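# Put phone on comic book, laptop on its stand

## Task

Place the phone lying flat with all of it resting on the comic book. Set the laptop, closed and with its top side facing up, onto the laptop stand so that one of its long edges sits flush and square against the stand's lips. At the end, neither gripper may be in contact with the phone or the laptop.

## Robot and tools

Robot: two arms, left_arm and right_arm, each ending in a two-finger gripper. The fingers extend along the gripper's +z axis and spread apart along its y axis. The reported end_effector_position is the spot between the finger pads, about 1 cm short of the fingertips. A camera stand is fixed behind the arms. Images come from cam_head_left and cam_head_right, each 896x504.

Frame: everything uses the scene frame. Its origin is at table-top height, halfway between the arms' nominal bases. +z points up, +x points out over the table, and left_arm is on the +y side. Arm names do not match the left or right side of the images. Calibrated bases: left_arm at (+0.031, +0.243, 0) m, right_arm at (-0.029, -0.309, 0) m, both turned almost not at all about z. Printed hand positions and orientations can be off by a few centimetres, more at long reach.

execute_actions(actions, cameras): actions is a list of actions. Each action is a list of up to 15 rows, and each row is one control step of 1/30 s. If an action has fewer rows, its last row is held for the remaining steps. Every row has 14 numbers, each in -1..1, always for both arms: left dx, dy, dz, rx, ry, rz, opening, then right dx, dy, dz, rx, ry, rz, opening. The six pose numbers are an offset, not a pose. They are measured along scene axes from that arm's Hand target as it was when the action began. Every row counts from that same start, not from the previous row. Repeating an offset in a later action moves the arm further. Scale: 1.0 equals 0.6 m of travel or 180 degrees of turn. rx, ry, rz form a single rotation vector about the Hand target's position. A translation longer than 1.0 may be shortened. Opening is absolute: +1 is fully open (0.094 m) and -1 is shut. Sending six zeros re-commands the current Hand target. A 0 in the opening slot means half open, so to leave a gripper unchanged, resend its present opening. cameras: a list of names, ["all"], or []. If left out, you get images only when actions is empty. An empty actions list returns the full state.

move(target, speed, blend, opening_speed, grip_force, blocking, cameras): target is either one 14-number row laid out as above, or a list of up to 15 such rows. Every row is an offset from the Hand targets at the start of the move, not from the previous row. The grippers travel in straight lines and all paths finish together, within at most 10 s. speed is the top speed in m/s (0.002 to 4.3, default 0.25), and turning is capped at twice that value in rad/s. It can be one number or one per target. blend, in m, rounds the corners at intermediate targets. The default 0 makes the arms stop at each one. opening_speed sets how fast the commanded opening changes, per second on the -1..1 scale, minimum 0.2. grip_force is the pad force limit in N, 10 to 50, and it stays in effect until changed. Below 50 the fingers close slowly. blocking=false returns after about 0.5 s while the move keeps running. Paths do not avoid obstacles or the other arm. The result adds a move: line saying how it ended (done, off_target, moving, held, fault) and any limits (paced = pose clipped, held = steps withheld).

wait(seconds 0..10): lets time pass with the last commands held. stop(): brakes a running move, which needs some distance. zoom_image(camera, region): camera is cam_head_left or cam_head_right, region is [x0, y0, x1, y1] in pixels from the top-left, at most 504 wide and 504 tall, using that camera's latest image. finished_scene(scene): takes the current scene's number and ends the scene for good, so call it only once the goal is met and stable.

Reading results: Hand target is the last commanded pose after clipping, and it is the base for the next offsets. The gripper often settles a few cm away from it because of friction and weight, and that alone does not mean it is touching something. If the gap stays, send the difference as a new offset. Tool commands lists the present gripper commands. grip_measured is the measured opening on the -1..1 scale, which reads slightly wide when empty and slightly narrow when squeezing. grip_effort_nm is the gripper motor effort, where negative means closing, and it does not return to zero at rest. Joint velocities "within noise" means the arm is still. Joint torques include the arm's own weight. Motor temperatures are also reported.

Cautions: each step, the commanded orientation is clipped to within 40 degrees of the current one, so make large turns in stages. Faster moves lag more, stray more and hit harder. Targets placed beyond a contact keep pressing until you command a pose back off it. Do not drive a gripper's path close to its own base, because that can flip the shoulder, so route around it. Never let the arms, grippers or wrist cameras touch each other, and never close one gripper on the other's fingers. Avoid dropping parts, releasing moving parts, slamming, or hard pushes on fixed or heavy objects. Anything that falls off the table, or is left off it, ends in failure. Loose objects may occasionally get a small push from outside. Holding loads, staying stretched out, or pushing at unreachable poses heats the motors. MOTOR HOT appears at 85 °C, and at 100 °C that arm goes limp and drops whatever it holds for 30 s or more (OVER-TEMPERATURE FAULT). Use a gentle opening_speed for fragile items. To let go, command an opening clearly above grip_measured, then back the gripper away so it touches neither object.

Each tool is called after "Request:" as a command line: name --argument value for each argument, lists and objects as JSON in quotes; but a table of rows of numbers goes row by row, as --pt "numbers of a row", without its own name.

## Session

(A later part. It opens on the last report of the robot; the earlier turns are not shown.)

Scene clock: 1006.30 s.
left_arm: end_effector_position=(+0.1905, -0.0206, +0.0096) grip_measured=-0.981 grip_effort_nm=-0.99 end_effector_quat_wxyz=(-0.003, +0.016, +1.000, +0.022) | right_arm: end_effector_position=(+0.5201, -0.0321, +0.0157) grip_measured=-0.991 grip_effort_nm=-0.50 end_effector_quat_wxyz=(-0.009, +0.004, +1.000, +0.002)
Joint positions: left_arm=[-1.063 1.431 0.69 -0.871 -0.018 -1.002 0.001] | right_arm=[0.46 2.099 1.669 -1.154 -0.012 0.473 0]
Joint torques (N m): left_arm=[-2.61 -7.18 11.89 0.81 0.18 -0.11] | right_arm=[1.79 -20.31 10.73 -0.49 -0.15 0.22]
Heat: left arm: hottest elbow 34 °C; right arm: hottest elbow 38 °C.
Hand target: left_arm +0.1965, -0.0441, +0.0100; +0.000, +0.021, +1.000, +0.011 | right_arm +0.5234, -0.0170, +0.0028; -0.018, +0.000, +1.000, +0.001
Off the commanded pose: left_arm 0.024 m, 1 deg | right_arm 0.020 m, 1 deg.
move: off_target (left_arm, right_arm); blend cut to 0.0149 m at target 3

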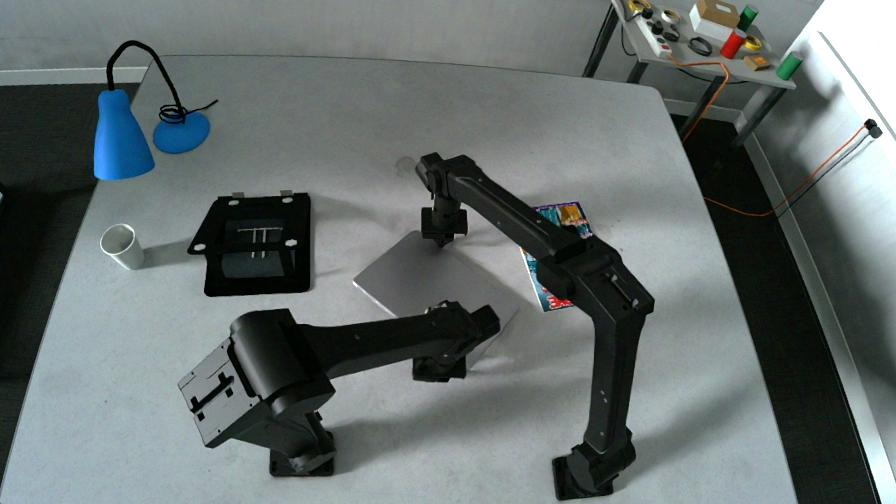

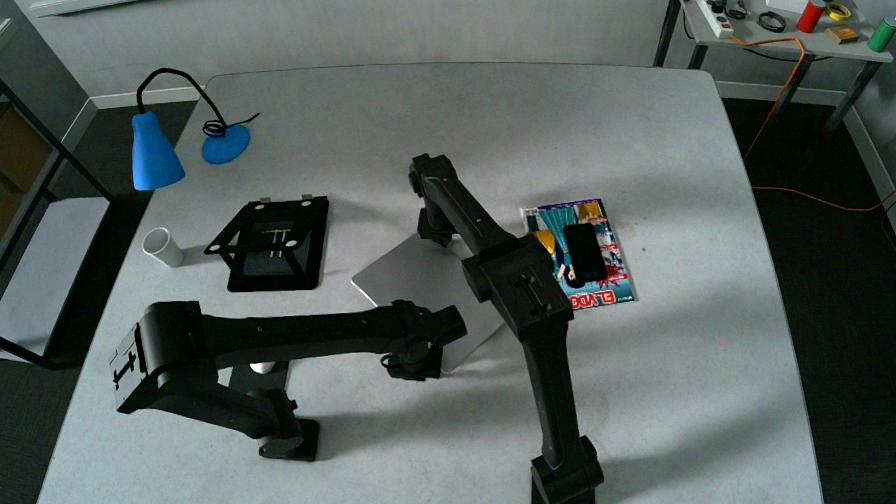

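Request:
move --pt "-0.0475 0.0735 0.0033 0 0 0 -1 0.0177 -0.0483 0.002 0 0 0 -1" --pt "-0.0475 0.0735 0.10 0 0 0 -1 0.0177 -0.0483 0.1287 0 0 0 -1" --pt "0.3975 0.3485 0.10 0 0 0 -1 -0.364 -0.3883 0.112 0 0 0 -1" --pt "0.3975 0.3485 0 0 0 0 -1 -0.364 -0.3883 0.012 0 0 0 -1" --pt "0.3358 0.3052 0 0 0 0 -1 -0.3057 -0.35 0.0087 0 0 0 -1" --pt "0.2283 0.3035 0 0 0 0 -1 -0.1982 -0.3483 0.0053 0 0 0 -1" --pt "0.1608 0.2818 0 0 0 0 -1 -0.1307 -0.3267 0.002 0 0 0 -1" --pt "0.1058 0.2502 0 0 0 0 -1 -0.0757 -0.295 0.0003 0 0 0 -1" --blend '[0.008,0.02,0.02,0.008,0.012,0.02,0.015,0]' --speed '[0.08,0.2,0.35,0.15,0.09,0.1,0.1,0.1]' --cameras '["all"]'

Scene clock: 1191.13 s.
left_arm: end_effector_position=(+0.2677, +0.1130, +0.0098) grip_measured=-0.981 grip_effort_nm=-0.98 end_effector_quat_wxyz=(+0.002, +0.007, +1.000, +0.015) | right_arm: end_effector_position=(+0.4653, -0.2043, +0.0129) grip_measured=-0.991 grip_effort_nm=-0.50 end_effector_quat_wxyz=(-0.014, +0.003, +1.000, +0.001)
Joint positions: left_arm=[-0.546 1.31 0.575 -0.847 -0.028 -0.504 0.001] | right_arm=[0.203 1.861 1.268 -1.006 -0.007 0.213 0]
Joint torques (N m): left_arm=[-3.66 -8.23 6.76 0.18 0.25 -0.01] | right_arm=[1.49 -15.56 10 -0.02 -0.04 0.23]
Motor temperatures (°C): left_arm=[22 26 40 24 26 23 31] | right_arm=[26 40 45 25 24 23 26]
Heat: left arm: hottest elbow 40 °C; right arm: hottest elbow 45 °C.
Hand target: left_arm +0.2600, +0.1061, +0.0100; +0.000, +0.021, +1.000, +0.011 | right_arm +0.4780, -0.1940, +0.0029; -0.018, +0.000, +1.000, +0.001
Off the commanded pose: left_arm 0.010 m, 2 deg | right_arm 0.019 m, 1 deg.
move: off_target (right_arm)

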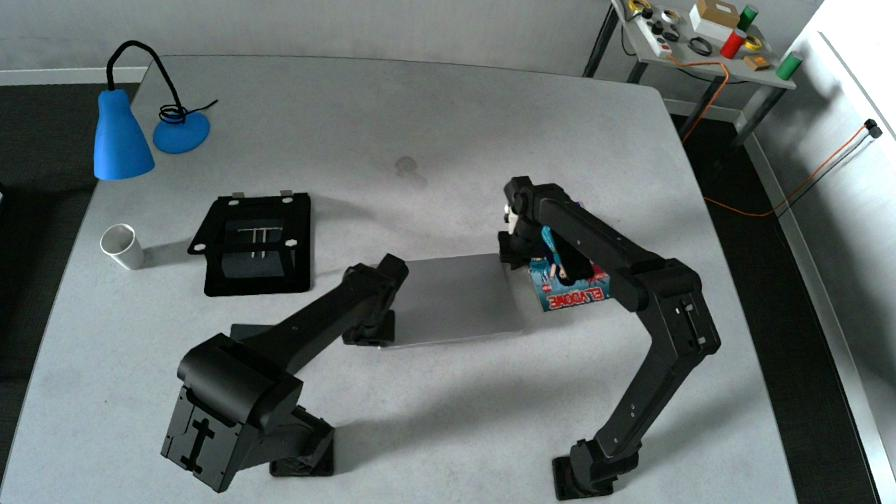

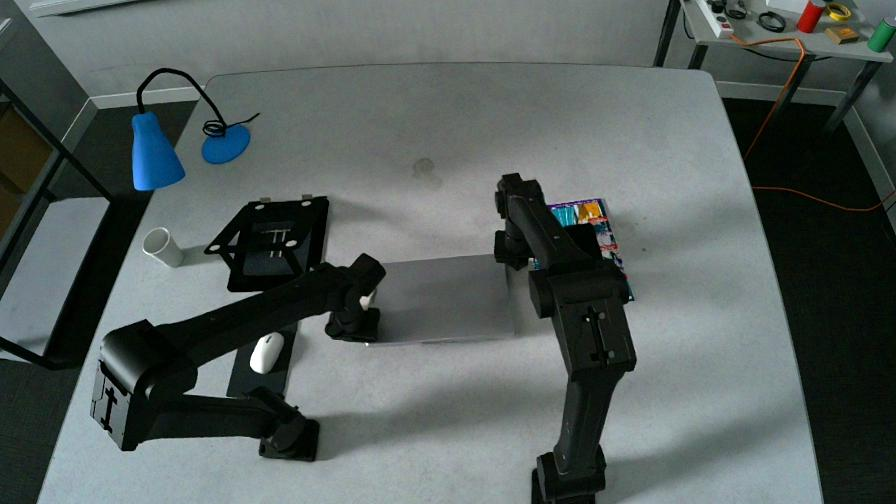

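Request:
move --pt "0.0033 0.0398 0.0067 0 0 0 -1 0.0067 -0.0417 0.005 0 0 0 -1" --pt "-0.075 -0.0018 0.0583 0 0 0 -1 -0.005 -0.0467 0.0952 0 0 0 -1" --pt "-0.0917 -0.0802 0.0583 0 0 0 -1 -0.3883 -0.025 0.0868 0 0 0 -1" --pt "-0.0917 -0.0802 0.0017 0 0 0 -1 -0.3883 -0.025 0.0118 0 0 0 -1" --pt "0.1967 -0.0802 0 0 0 0 -1 -0.1283 -0.025 0.0052 0 0 0 -1" --blend '[0.008,0.02,0.015,0.006,0]' --speed '[0.1,0.25,0.3,0.15,0.1]' --cameras '["all"]'

Scene clock: 1251.27 s.
left_arm: end_effector_position=(+0.3451, +0.0697, +0.0103) grip_measured=-0.981 grip_effort_nm=-0.98 end_effector_quat_wxyz=(-0.019, +0.022, +0.999, +0.020) | right_arm: end_effector_position=(+0.3784, -0.2124, +0.0114) grip_measured=-0.991 grip_effort_nm=-0.49 end_effector_quat_wxyz=(-0.024, +0.002, +1.000, -0.002)
Joint positions: left_arm=[-0.539 1.558 0.837 -0.902 -0.017 -0.467 0.001] | right_arm=[0.227 1.687 1.008 -0.94 -0.007 0.236 0]
Joint torques (N m): left_arm=[-0.21 -8.7 13.76 1.02 -0.17 0.16] | right_arm=[0.15 -11.81 10.1 0.42 -0.05 0.07]
Motor temperatures (°C): left_arm=[22 26 35 23 26 23 31] | right_arm=[26 37 43 25 24 23 26]
Heat: left arm: hottest elbow 35 °C; right arm: hottest elbow 43 °C.
Hand target: left_arm +0.3780, +0.0580, +0.0100; +0.000, +0.021, +1.000, +0.011 | right_arm +0.4009, -0.2090, +0.0060; -0.018, +0.000, +1.000, +0.001
Off the commanded pose: left_arm 0.035 m, 2 deg | right_arm 0.023 m, 1 deg.
move: off_target (left_arm, right_arm)

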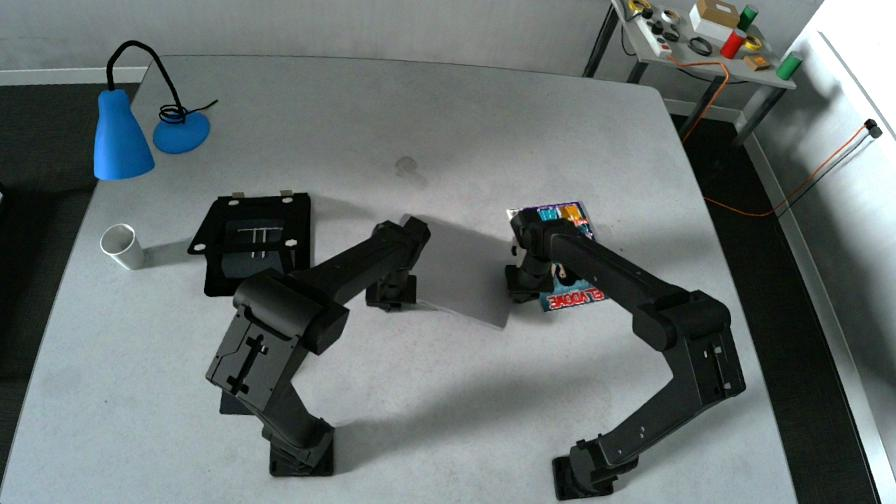

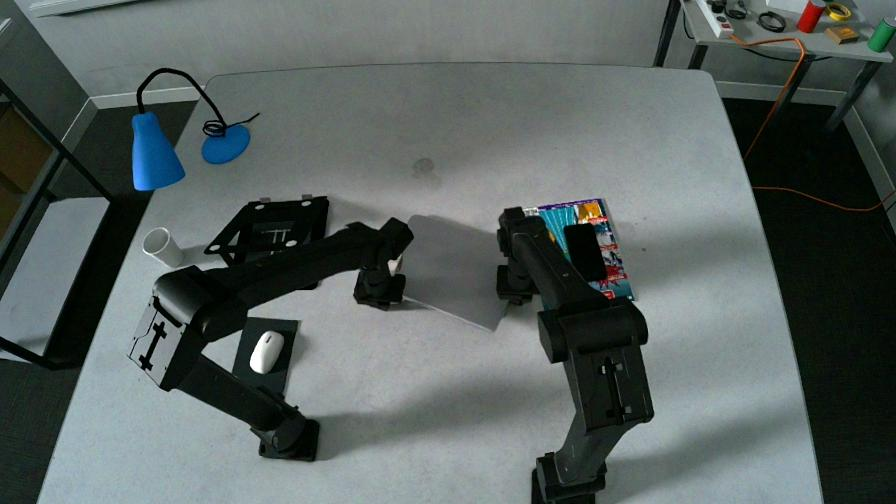

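Request:
zoom_image --camera "cam_head_right" --region '[340, 180, 600, 350]'

Request:
zoom_image --camera "cam_head_left" --region '[340, 180, 600, 350]'

Scaled by 1.938.

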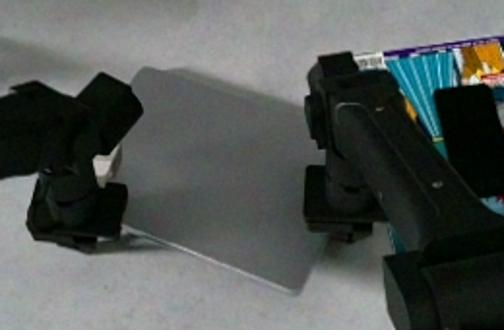

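Scaled by 1.938.

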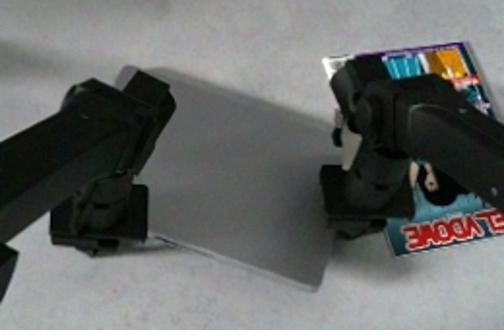

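Request:
move --pt "-0.03 0.0067 0 0 0 0 -1 -0.0382 -0.0383 0.01 0 0 0 -1" --pt "-0.03 0.0067 0 0 0 0 -1 -0.0515 -0.0383 0.0817 0 0 0 -1" --pt "-0.03 0.0067 0 0 0 0 -1 -0.2215 0.1283 0.0817 0 0 0 -1" --pt "-0.03 0.0067 0 0 0 0 -1 -0.2215 0.1283 0.0067 0 0 0 -1" --pt "-0.03 0.0067 0 0 0 0 -1 -0.0265 0.105 0.0033 0 0 0 -1" --blend '[0.008,0.02,0.015,0.006,0]' --speed '[0.1,0.25,0.3,0.15,0.1]' --cameras '["all"]'

Scene clock: 1274.87 s.
left_arm: end_effector_position=(+0.3466, +0.0689, +0.0103) grip_measured=-0.981 grip_effort_nm=-0.98 end_effector_quat_wxyz=(-0.016, +0.022, +0.999, +0.018) | right_arm: end_effector_position=(+0.3518, -0.1553, +0.0115) grip_measured=-0.991 grip_effort_nm=-0.48 end_effector_quat_wxyz=(-0.036, +0.001, +0.999, -0.007)
Joint positions: left_arm=[-0.539 1.558 0.837 -0.896 -0.017 -0.467 0.001] | right_arm=[0.374 1.683 1.002 -0.962 -0.014 0.38 0]
Joint torques (N m): left_arm=[-1.61 -11.81 9.42 1.5 -0.14 -0.03] | right_arm=[-0.09 -11.16 11.28 0.8 0.06 0.08]
Heat: left arm: hottest elbow 38 °C; right arm: hottest elbow 45 °C.
Hand target: left_arm +0.3600, +0.0621, +0.0100; +0.000, +0.021, +1.000, +0.011 | right_arm +0.3852, -0.1460, +0.0080; -0.018, +0.000, +1.000, +0.001
Off the commanded pose: left_arm 0.015 m, 2 deg | right_arm 0.035 m, 2 deg.
move: off_target (left_arm, right_arm)

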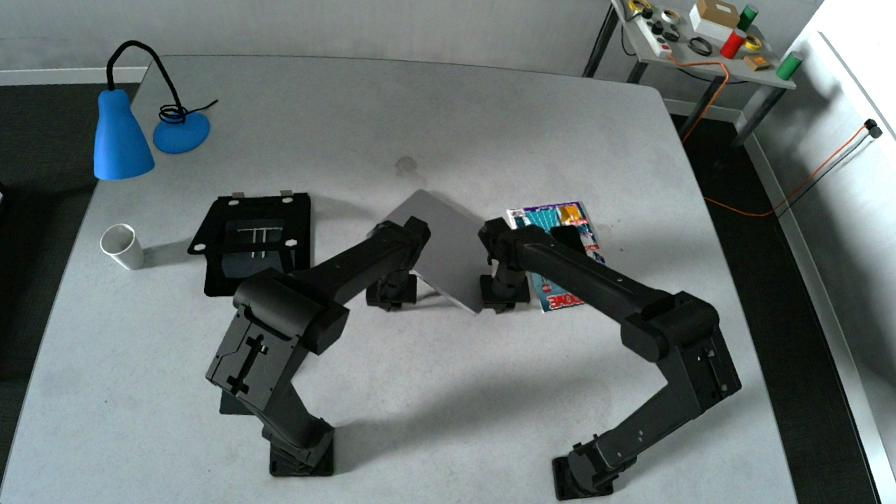

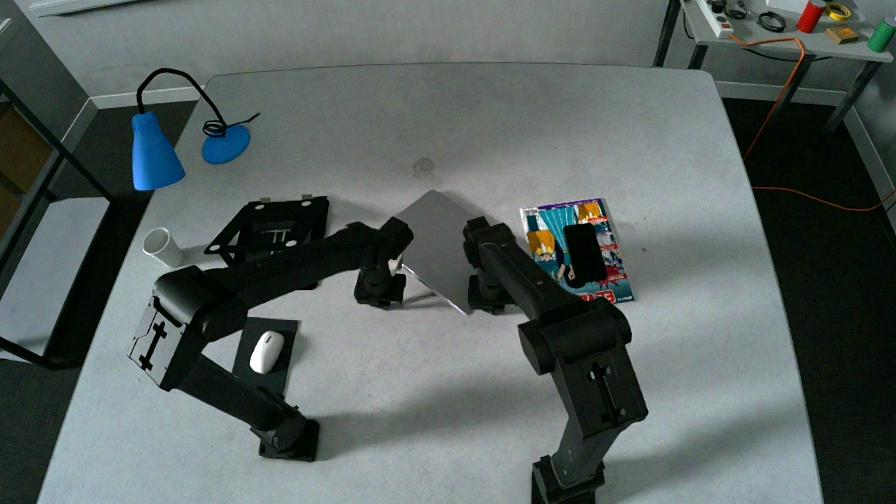

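Request:
move --pt "-0.0223 0.0132 0.0833 0 0 0 -1 -0.062 -0.0067 0.0033 0 0 0 -1" --pt "0.3217 0.1715 0.0833 0 0 0 -1 -0.067 0.0017 0.0033 0 0 0 -1" --pt "0.3217 0.1715 -0.0167 0 0 0 -1 -0.0737 0.0183 0.0033 0 0 0 -1" --pt "0.2667 0.0915 -0.0167 0 0 0 -1 -0.0737 0.0217 0.0033 0 0 0 -1" --pt "0.145 0.1348 -0.01 0 0 0 -1 -0.0737 0.0133 0.0033 0 0 0 -1" --pt "0.0183 0.1448 0 0 0 0 -1 -0.0737 0.005 0.0033 0 0 0 -1" --pt "-0.0917 0.1332 0 0 0 0 -1 -0.0737 -0.0017 0.0033 0 0 0 -1" --pt "-0.1383 0.1198 0 0 0 0 -1 -0.0737 -0.0017 0.0033 0 0 0 -1" --blend '[0.02,0.02,0.008,0.012,0.02,0.02,0.015,0]' --speed '[0.2,0.3,0.15,0.1,0.1,0.1,0.1,0.1]' --cameras '["all"]'

Scene clock: 1319.53 s.
left_arm: end_effector_position=(+0.2833, +0.1365, +0.0098) grip_measured=-0.981 grip_effort_nm=-0.98 end_effector_quat_wxyz=(+0.000, +0.017, +1.000, +0.012) | right_arm: end_effector_position=(+0.3439, -0.1481, +0.0117) grip_measured=-0.991 grip_effort_nm=-0.48 end_effector_quat_wxyz=(-0.021, +0.006, +1.000, -0.005)
Joint positions: left_arm=[-0.439 1.319 0.583 -0.844 -0.023 -0.377 0.001] | right_arm=[0.401 1.656 0.967 -0.925 -0.007 0.419 0]
Joint torques (N m): left_arm=[-2.9 -9.82 6.67 0.23 0 -0.01] | right_arm=[0.67 -15.91 5.24 0.59 -0.23 0.05]
Motor temperatures (°C): left_arm=[22 26 37 24 26 23 31] | right_arm=[26 36 48 25 24 23 26]
Heat: left arm: hottest elbow 37 °C; right arm: hottest elbow 48 °C.
Hand target: left_arm +0.2771, +0.1339, +0.0100; +0.000, +0.021, +1.000, +0.011 | right_arm +0.3409, -0.1470, +0.0102; -0.018, -0.001, +1.000, +0.001
Off the commanded pose: left_arm 0.007 m, 0 deg | right_arm 0.004 m, 1 deg.
move: done; blend cut to 0.0145 m at target 7

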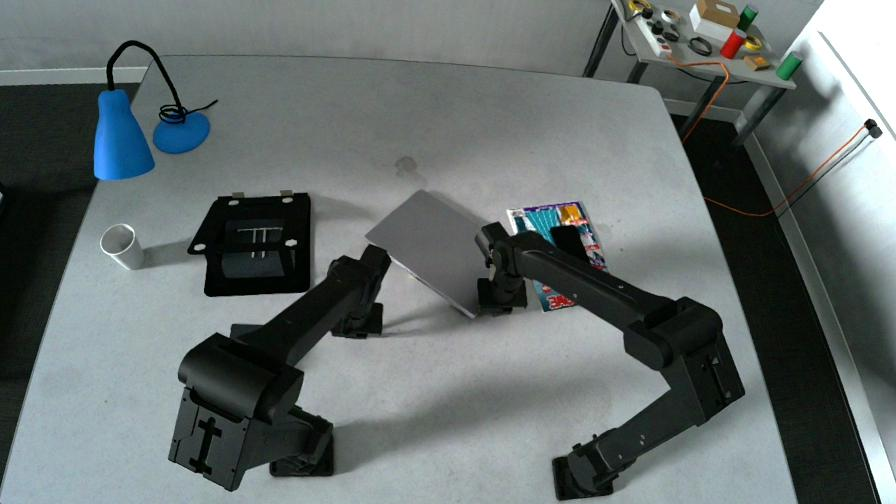

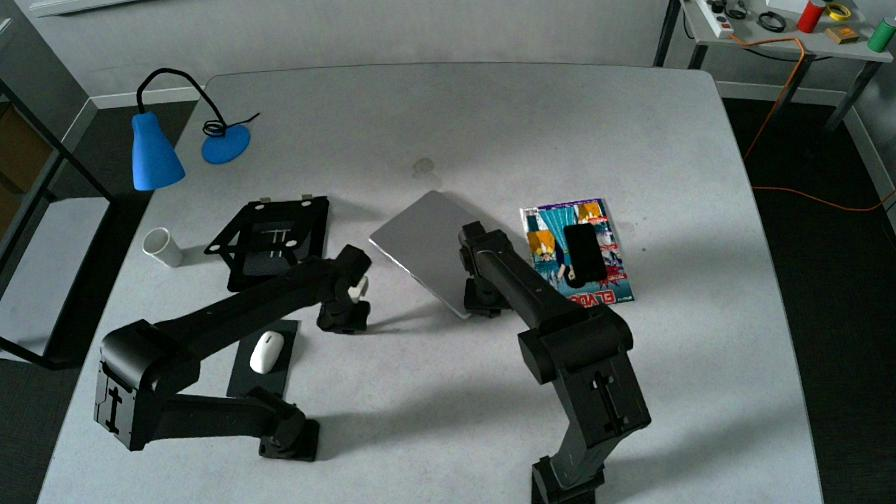

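Request:
move --pt "0.0382 0.0102 0.0833 0 0 0 -1 -0.0015 0.01 0 0 0 0 -1" --pt "0.5015 -0.0032 0.0833 0 0 0 -1 -0.0015 0.01 0 0 0 0 -1" --pt "0.5015 -0.0065 -0.0217 0 0 0 -1 -0.0015 0.015 0 0 0 0 -1" --pt "0.4377 -0.0913 -0.0217 0 0 0 -1 -0.0015 0.015 0 0 0 0 -1" --pt "0.331 -0.0345 -0.0133 0 0 0 -1 -0.0015 0.015 0 0 0 0 -1" --pt "0.2103 -0.0075 -0.0067 0 0 0 -1 -0.0015 0.015 0 0 0 0 -1" --pt "0.073 -0.0137 0 0 0 0 -1 -0.0015 0.015 0 0 0 0 -1" --pt "0.0393 -0.0172 0 0 0 0 -1 -0.0015 0.015 0 0 0 0 -1" --blend '[0.02,0.02,0.008,0.01,0.02,0.02,0.015,0]' --speed '[0.2,0.3,0.15,0.1,0.1,0.1,0.1,0.1]' --cameras '["all"]'

Scene clock: 1342.20 s.
left_arm: end_effector_position=(+0.3195, +0.1528, +0.0140) grip_measured=-0.981 grip_effort_nm=-0.98 end_effector_quat_wxyz=(+0.014, -0.014, +0.999, +0.032) | right_arm: end_effector_position=(+0.3431, -0.1626, +0.0136) grip_measured=-0.991 grip_effort_nm=-0.47 end_effector_quat_wxyz=(-0.019, +0.010, +1.000, -0.022)
Joint positions: left_arm=[-0.37 1.377 0.651 -0.84 -0.071 -0.368 0.001] | right_arm=[0.383 1.644 0.957 -0.936 0.025 0.408 0]
Joint torques (N m): left_arm=[-6.42 -9.76 6.56 0.14 1.81 -0.06] | right_arm=[3.37 -14.27 6.48 0.85 -1.37 0.32]
Motor temperatures (°C): left_arm=[22 26 36 24 27 23 31] | right_arm=[26 37 43 25 24 23 26]
Heat: left arm: hottest elbow 36 °C; right arm: hottest elbow 43 °C.
Hand target: left_arm +0.3006, +0.1236, +0.0101; +0.000, +0.021, +1.000, +0.011 | right_arm +0.3400, -0.1380, +0.0101; -0.018, -0.001, +1.000, +0.001
Off the commanded pose: left_arm 0.035 m, 5 deg | right_arm 0.025 m, 3 deg.
move: off_target (left_arm, right_arm); blend cut to 0.0102 m at target 7

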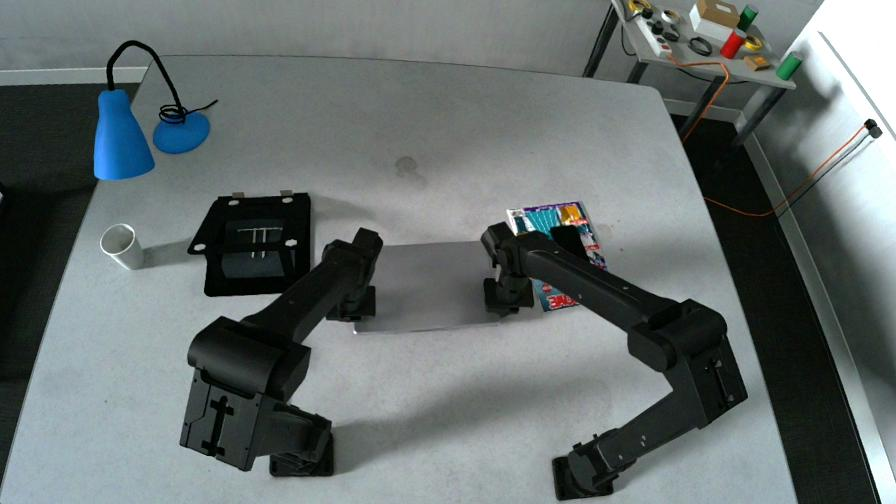

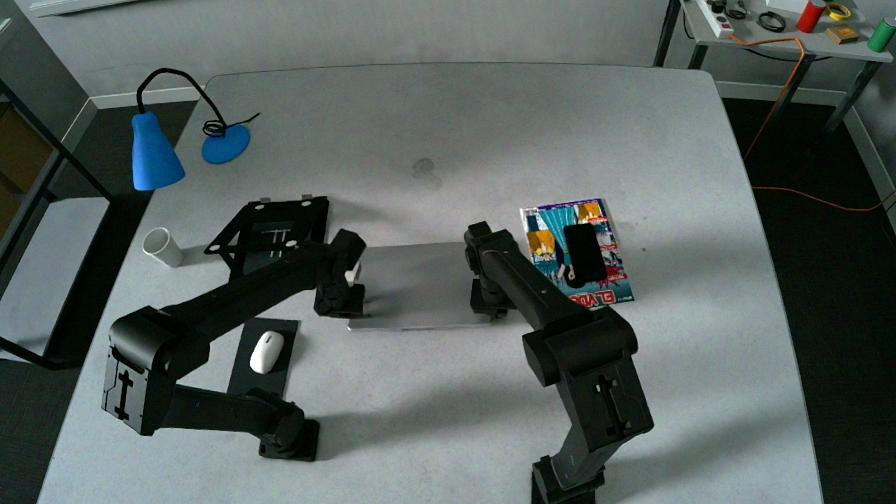

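Request:
move --pt "0.029 0.0907 0.0133 0 0 0 -1 0 -0.0867 0.0133 0 0 0 -1" --pt "-0.0843 0.0907 0.0167 0 0 0 -1 -0.095 -0.1117 0.0167 0 0 0 -1" --pt "-0.096 -0.0443 0.0033 0 0 0 -1 -0.13 0.03 0.0033 0 0 0 -1" --pt "0.124 -0.0443 0 0 0 0 -1 0.0967 0.03 -0.0033 0 0 0 -1" --pt "0.049 -0.0443 0.0033 0 0 0 -1 0.02 0.03 0 0 0 0 -1" --pt "0.0357 -0.0393 0.1 0 0 0 -1 0.0083 0.0333 0.1 0 0 0 -1" --blend '[0.015,0.02,0.006,0,0.01,0]' --speed '[0.12,0.25,0.2,0.1,0.12,0.2]' --cameras '["all"]'

Scene clock: 1364.73 s.
left_arm: end_effector_position=(+0.3118, +0.1097, +0.0562) grip_measured=-0.982 grip_effort_nm=-0.97 end_effector_quat_wxyz=(-0.016, +0.018, +1.000, +0.016) | right_arm: end_effector_position=(+0.3386, -0.1266, +0.0602) grip_measured=-0.991 grip_effort_nm=-0.47 end_effector_quat_wxyz=(-0.027, +0.002, +1.000, -0.002)
Joint positions: left_arm=[-0.478 1.344 0.759 -1.028 -0.017 -0.415 0.001] | right_arm=[0.449 1.592 1.041 -1.071 -0.02 0.458 0]
Joint torques (N m): left_arm=[-2.43 -10.87 11.48 -0.14 -0.14 -0.11] | right_arm=[1.38 -15.03 8.92 -0.31 0.11 0.26]
Heat: left arm: hottest elbow 36 °C; right arm: hottest elbow 42 °C.
Hand target: left_arm +0.3221, +0.1000, +0.0700; +0.000, +0.021, +1.000, +0.011 | right_arm +0.3449, -0.1180, +0.0700; -0.018, +0.000, +1.000, +0.001
Off the commanded pose: left_arm 0.020 m, 2 deg | right_arm 0.015 m, 1 deg.
move: off_target (left_arm, right_arm)

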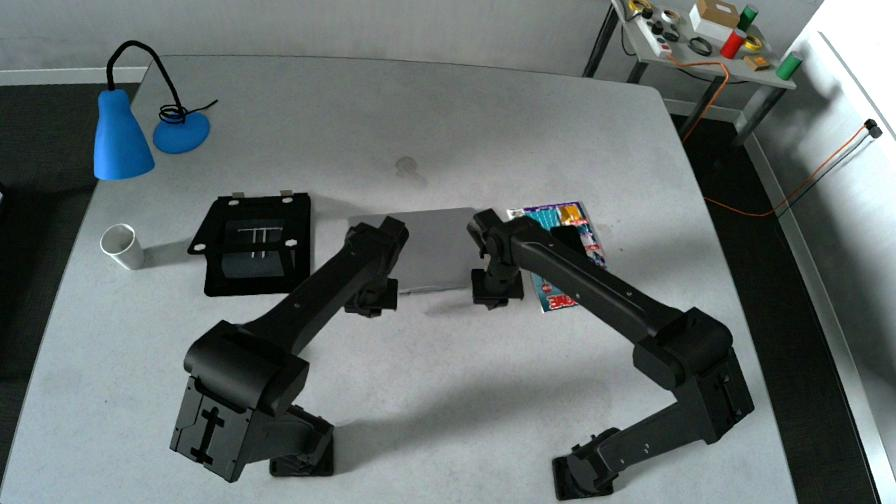

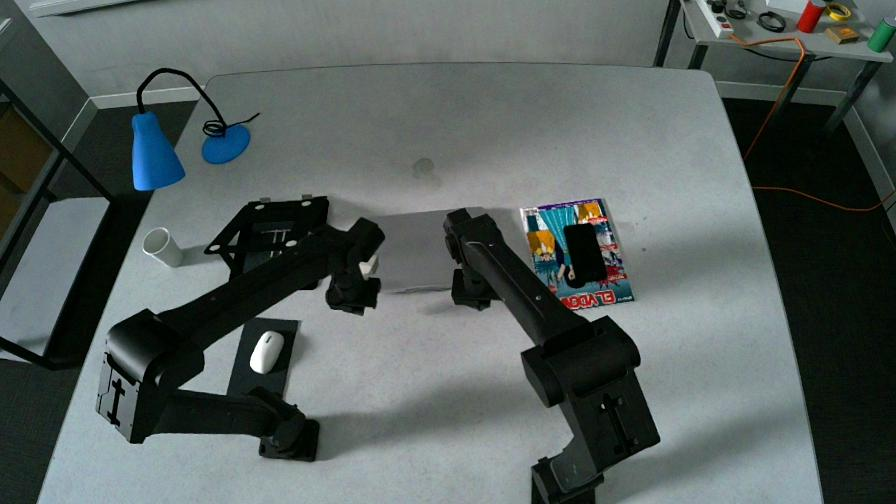

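Request:
move --pt "-0.0117 -0.0083 0.05 0.2596 -0.2596 -0.4496 0.064 0.0083 -0.0583 0.05 -0.2596 -0.2596 0.4496 0.064" --pt "0.01 -0.0083 -0.055 0.2596 -0.2596 -0.4496 0.064 0.03 -0.0583 -0.055 -0.2596 -0.2596 0.4496 0.064" --blend '[0.01,0]' --speed '[0.5,0.1]' --cameras '["all"]'

Scene clock: 1390.80 s.
left_arm: end_effector_position=(+0.3200, +0.1008, +0.0829) grip_measured=+0.062 grip_effort_nm=0.13 end_effector_quat_wxyz=(+0.185, +0.350, +0.893, +0.213) | right_arm: end_effector_position=(+0.3480, -0.1344, +0.0788) grip_measured=+0.063 grip_effort_nm=0.07 end_effector_quat_wxyz=(+0.112, -0.200, +0.962, -0.151)
Joint positions: left_arm=[-0.761 1.175 0.609 -0.783 -0.532 0.074 0.05] | right_arm=[0.581 1.496 0.947 -0.922 0.365 0.157 0.05]
Joint torques (N m): left_arm=[-2.78 -9.35 8.47 1.22 -0.39 0.09] | right_arm=[0.03 -13.16 8.08 -0.05 0.18 0.24]
Heat: left arm: hottest elbow 36 °C; right arm: hottest elbow 43 °C.
Hand target: left_arm +0.3183, +0.0976, +0.0848; +0.196, +0.356, +0.890, +0.209 (not the last commanded pose) | right_arm +0.3511, -0.1355, +0.0798; +0.109, -0.194, +0.963, -0.151 (not the last commanded pose)
Off the commanded pose: left_arm 0.047 m, 54 deg | right_arm 0.048 m, 72 deg.
move: held (right_arm; a check stopped the path), off_target (left_arm; braked when a check withheld steps of right_arm); path passed 0 of 2 targets; limits=held
pose unreachable (right arm): on one or more control steps of this call, first in action 0 (counted from 0), this arm could not follow its commanded pose, so it was not sent that pose on those steps. It may still have moved: this result reports where it is.
cause: moving toward the commanded pose would bring a part of the arm too close to another arm (this arm's wrist (the part past joint 4) and the left arm's wrist (the part past joint 4), 20 mm apart when this arm was first held).

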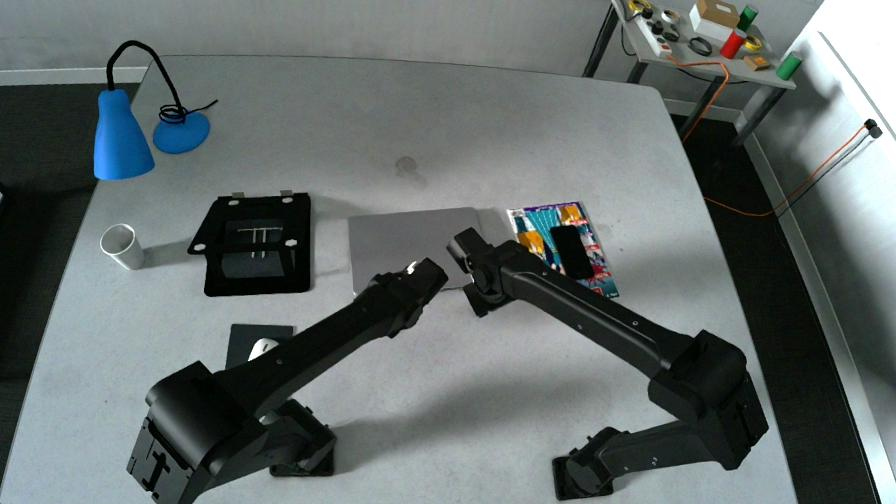

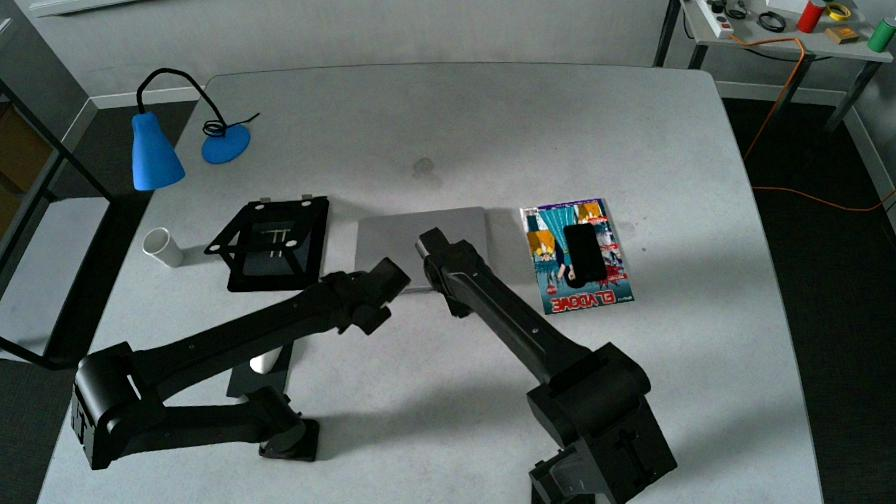

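Request:
move --pt "0 0.0833 0.0167 0 0 0 0.064 0 -0.1333 0.025 0 0 0 0.064" --pt "0 0.0833 0.0167 0.1188 -0.1265 -0.2178 0.064 0 -0.1333 0.025 -0.1681 -0.1705 0.3317 0.064" --pt "0.0162 -0.0043 -0.0797 0.1188 -0.1265 -0.2178 0.064 0.0198 -0.0292 -0.0713 -0.1681 -0.1705 0.3317 0.064" --blend '[0.01,0.01,0]' --speed '[0.2,0.5,0.15]' --cameras '["all"]'

Scene clock: 1413.47 s.
left_arm: end_effector_position=(+0.3235, +0.1052, +0.0317) grip_measured=+0.062 grip_effort_nm=0.13 end_effector_quat_wxyz=(+0.339, +0.617, +0.615, +0.356) | right_arm: end_effector_position=(+0.3522, -0.1644, +0.0319) grip_measured=+0.063 grip_effort_nm=0.06 end_effector_quat_wxyz=(-0.340, +0.618, -0.615, +0.353)
Joint positions: left_arm=[-0.802 1.274 0.162 0.401 -0.658 1.111 0.05] | right_arm=[0.562 1.485 0.341 0.514 0.491 -1.262 0.05]
Joint torques (N m): left_arm=[-3.08 -4.89 7.62 2.19 -0.36 -0.12] | right_arm=[1.26 -8.06 6.61 1.94 0.23 0.28]
Heat: left arm: hottest elbow 36 °C; right arm: hottest elbow 42 °C.
Hand target: left_arm +0.3280, +0.0950, +0.0370; +0.354, +0.612, +0.612, +0.354 | right_arm +0.3629, -0.1531, +0.0370; -0.353, +0.612, -0.613, +0.354
Off the commanded pose: left_arm 0.012 m, 2 deg | right_arm 0.016 m, 2 deg.
move: off_target (left_arm, right_arm)

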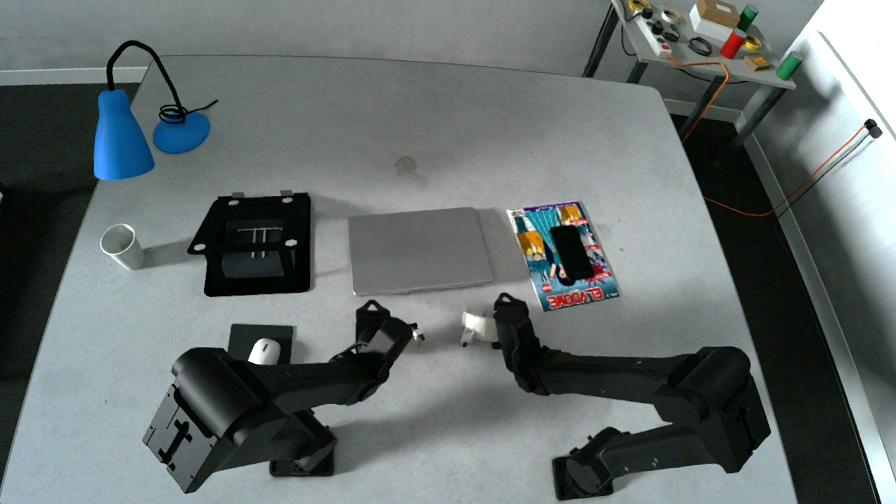

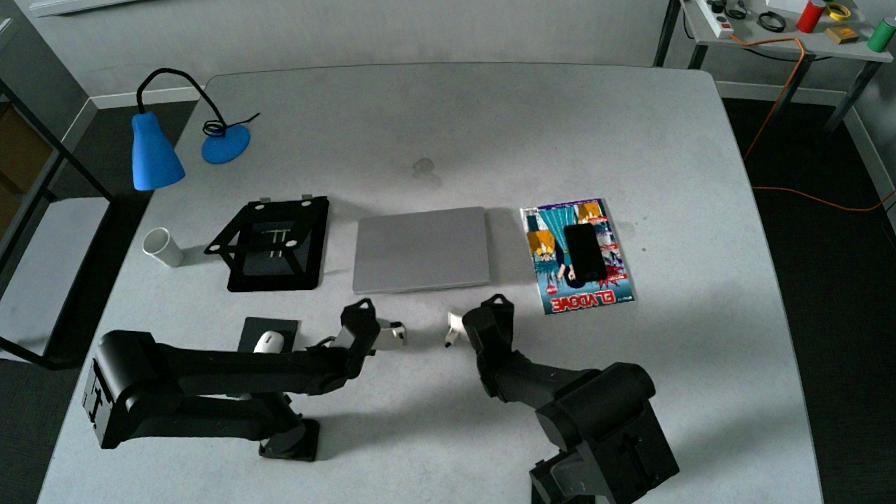

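Request:
move --pt "0.0642 0.005 -0.0183 0 0 0 0.064 0.0752 0.0535 -0.0183 0 0 0 0.064" --pt "0.2033 0.005 -0.0183 0 0 0 0.064 0.1985 0.0535 -0.0183 0 0 0 0.064" --blend '[0.005,0]' --speed '[0.1,0.07]' --cameras '["all"]'

Scene clock: 1427.37 s.
left_arm: end_effector_position=(+0.4315, +0.0980, +0.0316) grip_measured=+0.062 grip_effort_nm=0.12 end_effector_quat_wxyz=(+0.361, +0.611, +0.611, +0.350) | right_arm: end_effector_position=(+0.4691, -0.1206, +0.0335) grip_measured=+0.063 grip_effort_nm=0.05 end_effector_quat_wxyz=(-0.362, +0.610, -0.610, +0.353)
Joint positions: left_arm=[-0.546 1.544 0.364 0.606 -0.432 1.291 0.05] | right_arm=[0.491 1.729 0.655 0.511 0.418 -1.306 0.05]
Joint torques (N m): left_arm=[-0.32 -5.95 9.84 1.78 0.23 0.12] | right_arm=[-0.38 -12.04 7.76 0.81 -0.01 0.14]
Heat: left arm: hottest elbow 36 °C; right arm: hottest elbow 41 °C.
Hand target: left_arm +0.4502, +0.0980, +0.0261; +0.354, +0.612, +0.613, +0.354 | right_arm +0.4819, -0.1210, +0.0259; -0.353, +0.612, -0.613, +0.354
Off the commanded pose: left_arm 0.019 m, 1 deg | right_arm 0.015 m, 1 deg.
move: off_target (left_arm, right_arm)

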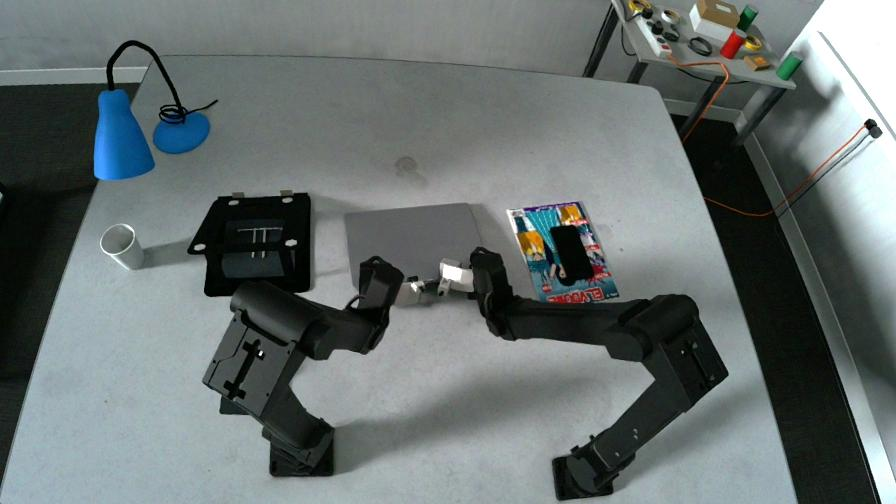

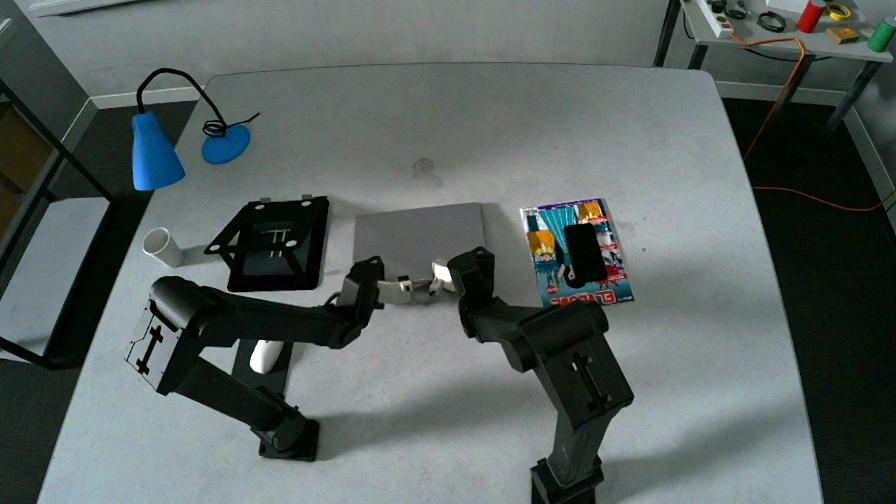

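Request:
zoom_image --camera "cam_head_right" --region '[310, 180, 540, 350]'

Request:
zoom_image --camera "cam_head_left" --region '[310, 180, 540, 350]'

Scaled by 2.191.

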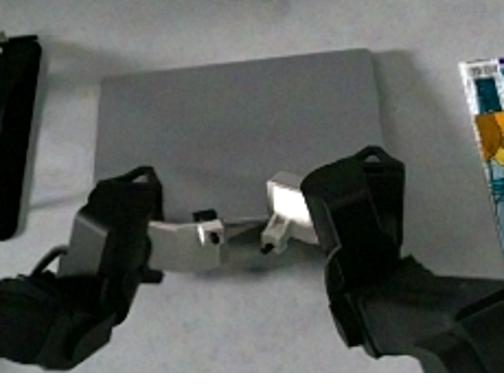

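Scaled by 2.191.

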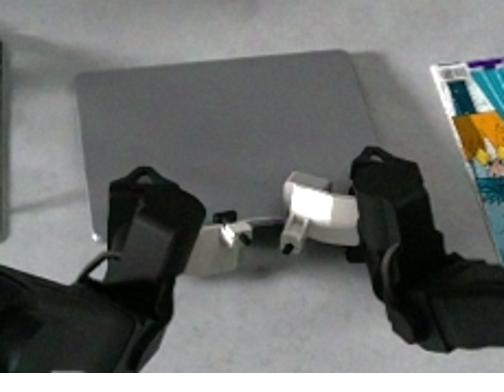

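Request:
move --target '[-0.017,0,0.0898,0,-0.0556,0,0.064,-0.0065,0,0.0902,0,-0.0556,0,0.064]' --speed 0.06 --cameras '["all"]'

Scene clock: 1457.33 s.
left_arm: end_effector_position=(+0.4364, +0.1031, +0.0552) grip_measured=+0.063 grip_effort_nm=0.09 end_effector_quat_wxyz=(+0.379, +0.592, +0.593, +0.391) | right_arm: end_effector_position=(+0.4776, -0.1237, +0.0602) grip_measured=+0.063 grip_effort_nm=0.05 end_effector_quat_wxyz=(-0.386, +0.591, -0.586, +0.397)
Joint positions: left_arm=[-0.55 1.521 0.349 0.695 -0.486 1.348 0.05] | right_arm=[0.492 1.717 0.644 0.627 0.464 -1.377 0.05]
Joint torques (N m): left_arm=[-2.32 -13.39 5.45 3.18 -0.57 0.2] | right_arm=[0.97 -17.44 4.72 2.4 0.35 0.18]
Heat: left arm: hottest elbow 36 °C; right arm: hottest elbow 42 °C.
Hand target: left_arm +0.4398, +0.0980, +0.0800; +0.406, +0.579, +0.579, +0.406 | right_arm +0.4781, -0.1210, +0.0802; -0.406, +0.579, -0.579, +0.406
Off the commanded pose: left_arm 0.026 m, 4 deg | right_arm 0.020 m, 3 deg.
move: off_target (left_arm, right_arm)

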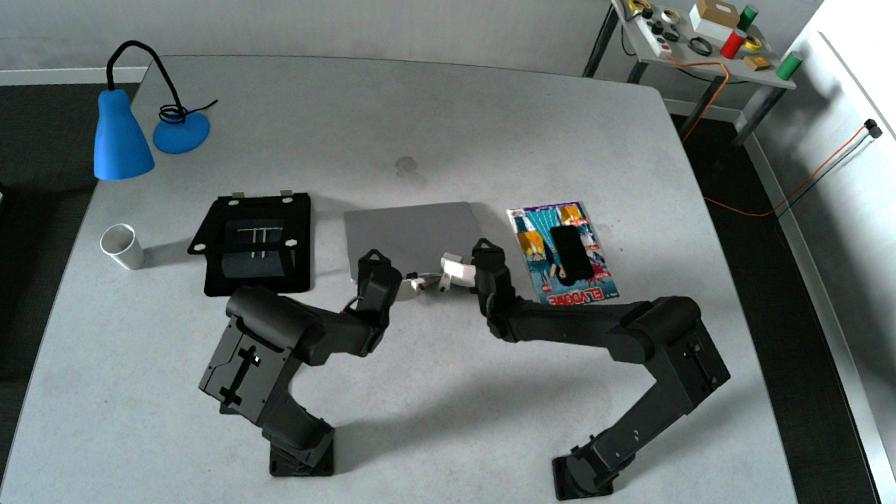

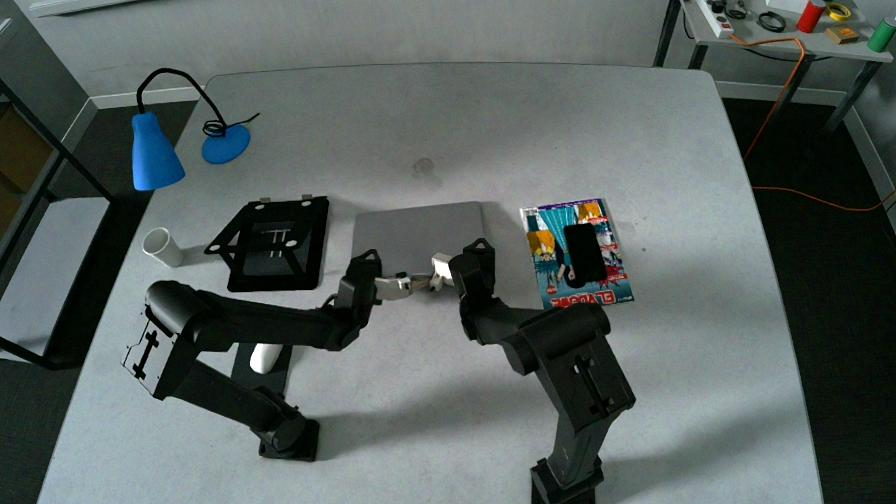

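Request:
zoom_image --camera "cam_head_right" --region '[310, 180, 540, 350]'

Scaled by 2.191.

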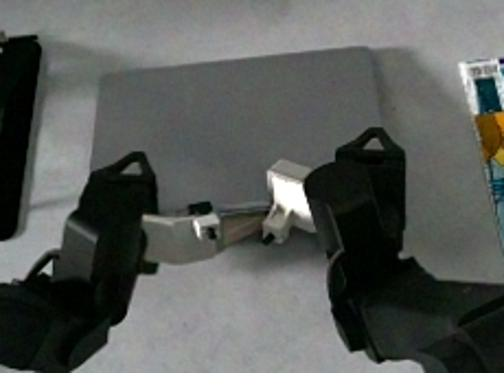

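Request:
move --target '[0,0,0,0,0,0,-0.85,0,0,0,0,0,0,-0.85]' --speed 0.06 --opening_speed 0.4 --grip_force 40 --cameras '["all"]'

Scene clock: 1476.50 s.
left_arm: end_effector_position=(+0.4376, +0.1026, +0.0669) grip_measured=-0.572 grip_effort_nm=-0.81 end_effector_quat_wxyz=(+0.397, +0.574, +0.597, +0.395) | right_arm: end_effector_position=(+0.4779, -0.1233, +0.0685) grip_measured=-0.516 grip_effort_nm=-0.85 end_effector_quat_wxyz=(+0.424, -0.538, +0.629, -0.367)
Joint positions: left_arm=[-0.554 1.501 0.344 0.719 -0.499 1.327 0.02] | right_arm=[0.492 1.702 0.641 0.635 0.464 -1.221 0.023]
Joint torques (N m): left_arm=[-1.73 -11.69 6.13 2.33 -0.15 0.34] | right_arm=[1.08 -16.26 5.26 1.78 0.5 -1.18]
Heat: left arm: hottest elbow 35 °C; right arm: hottest elbow 40 °C.
Hand target: left_arm +0.4398, +0.0980, +0.0800; +0.406, +0.579, +0.579, +0.406 | right_arm +0.4781, -0.1209, +0.0802; +0.406, -0.579, +0.579, -0.406
Off the commanded pose: left_arm 0.014 m, 3 deg | right_arm 0.012 m, 9 deg.
grip_force (N): 40, 40
move: off_target (left_arm, right_arm)

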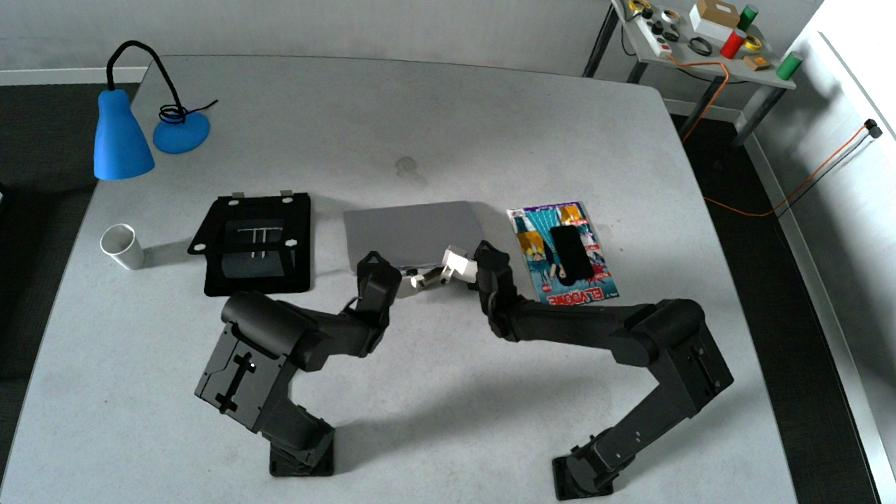

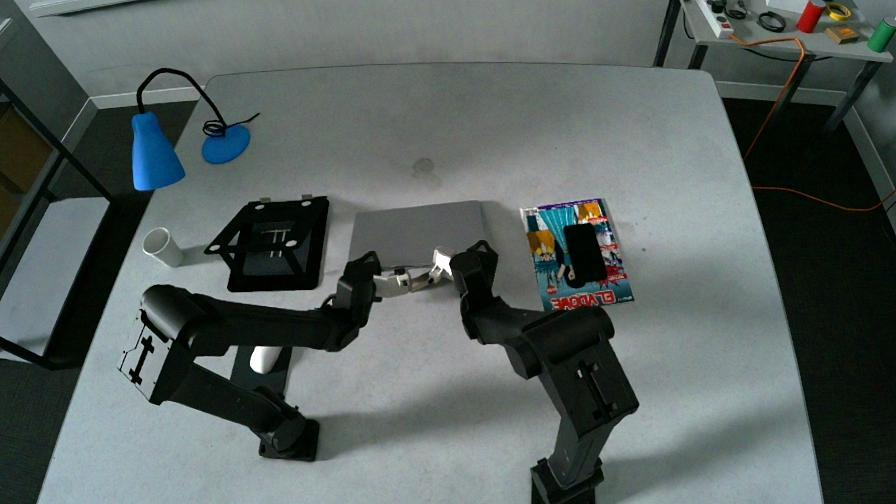

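Request:
zoom_image --camera "cam_head_right" --region '[310, 180, 540, 350]'

Request:
zoom_image --camera "cam_head_left" --region '[310, 180, 540, 350]'

Scaled by 2.191.

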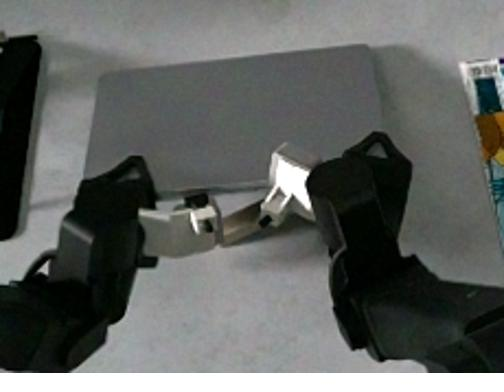

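Scaled by 2.191.

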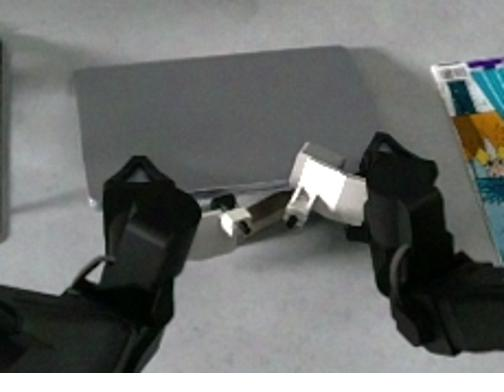

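Request:
zoom_image --camera "cam_head_left" --region '[170, 170, 330, 310]'

Request:
zoom_image --camera "cam_head_right" --region '[190, 170, 350, 310]'

Scaled by 3.150.

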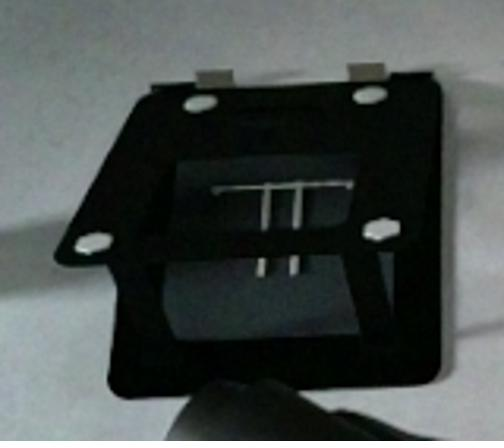

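Scaled by 3.150.

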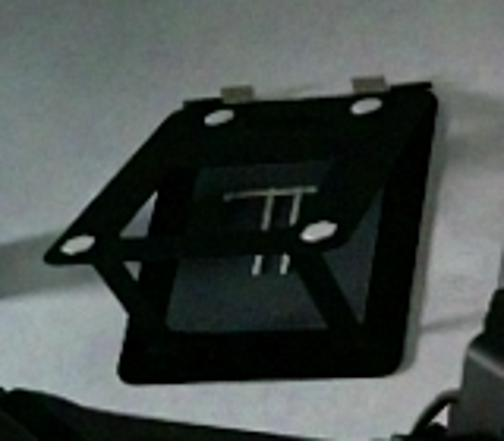

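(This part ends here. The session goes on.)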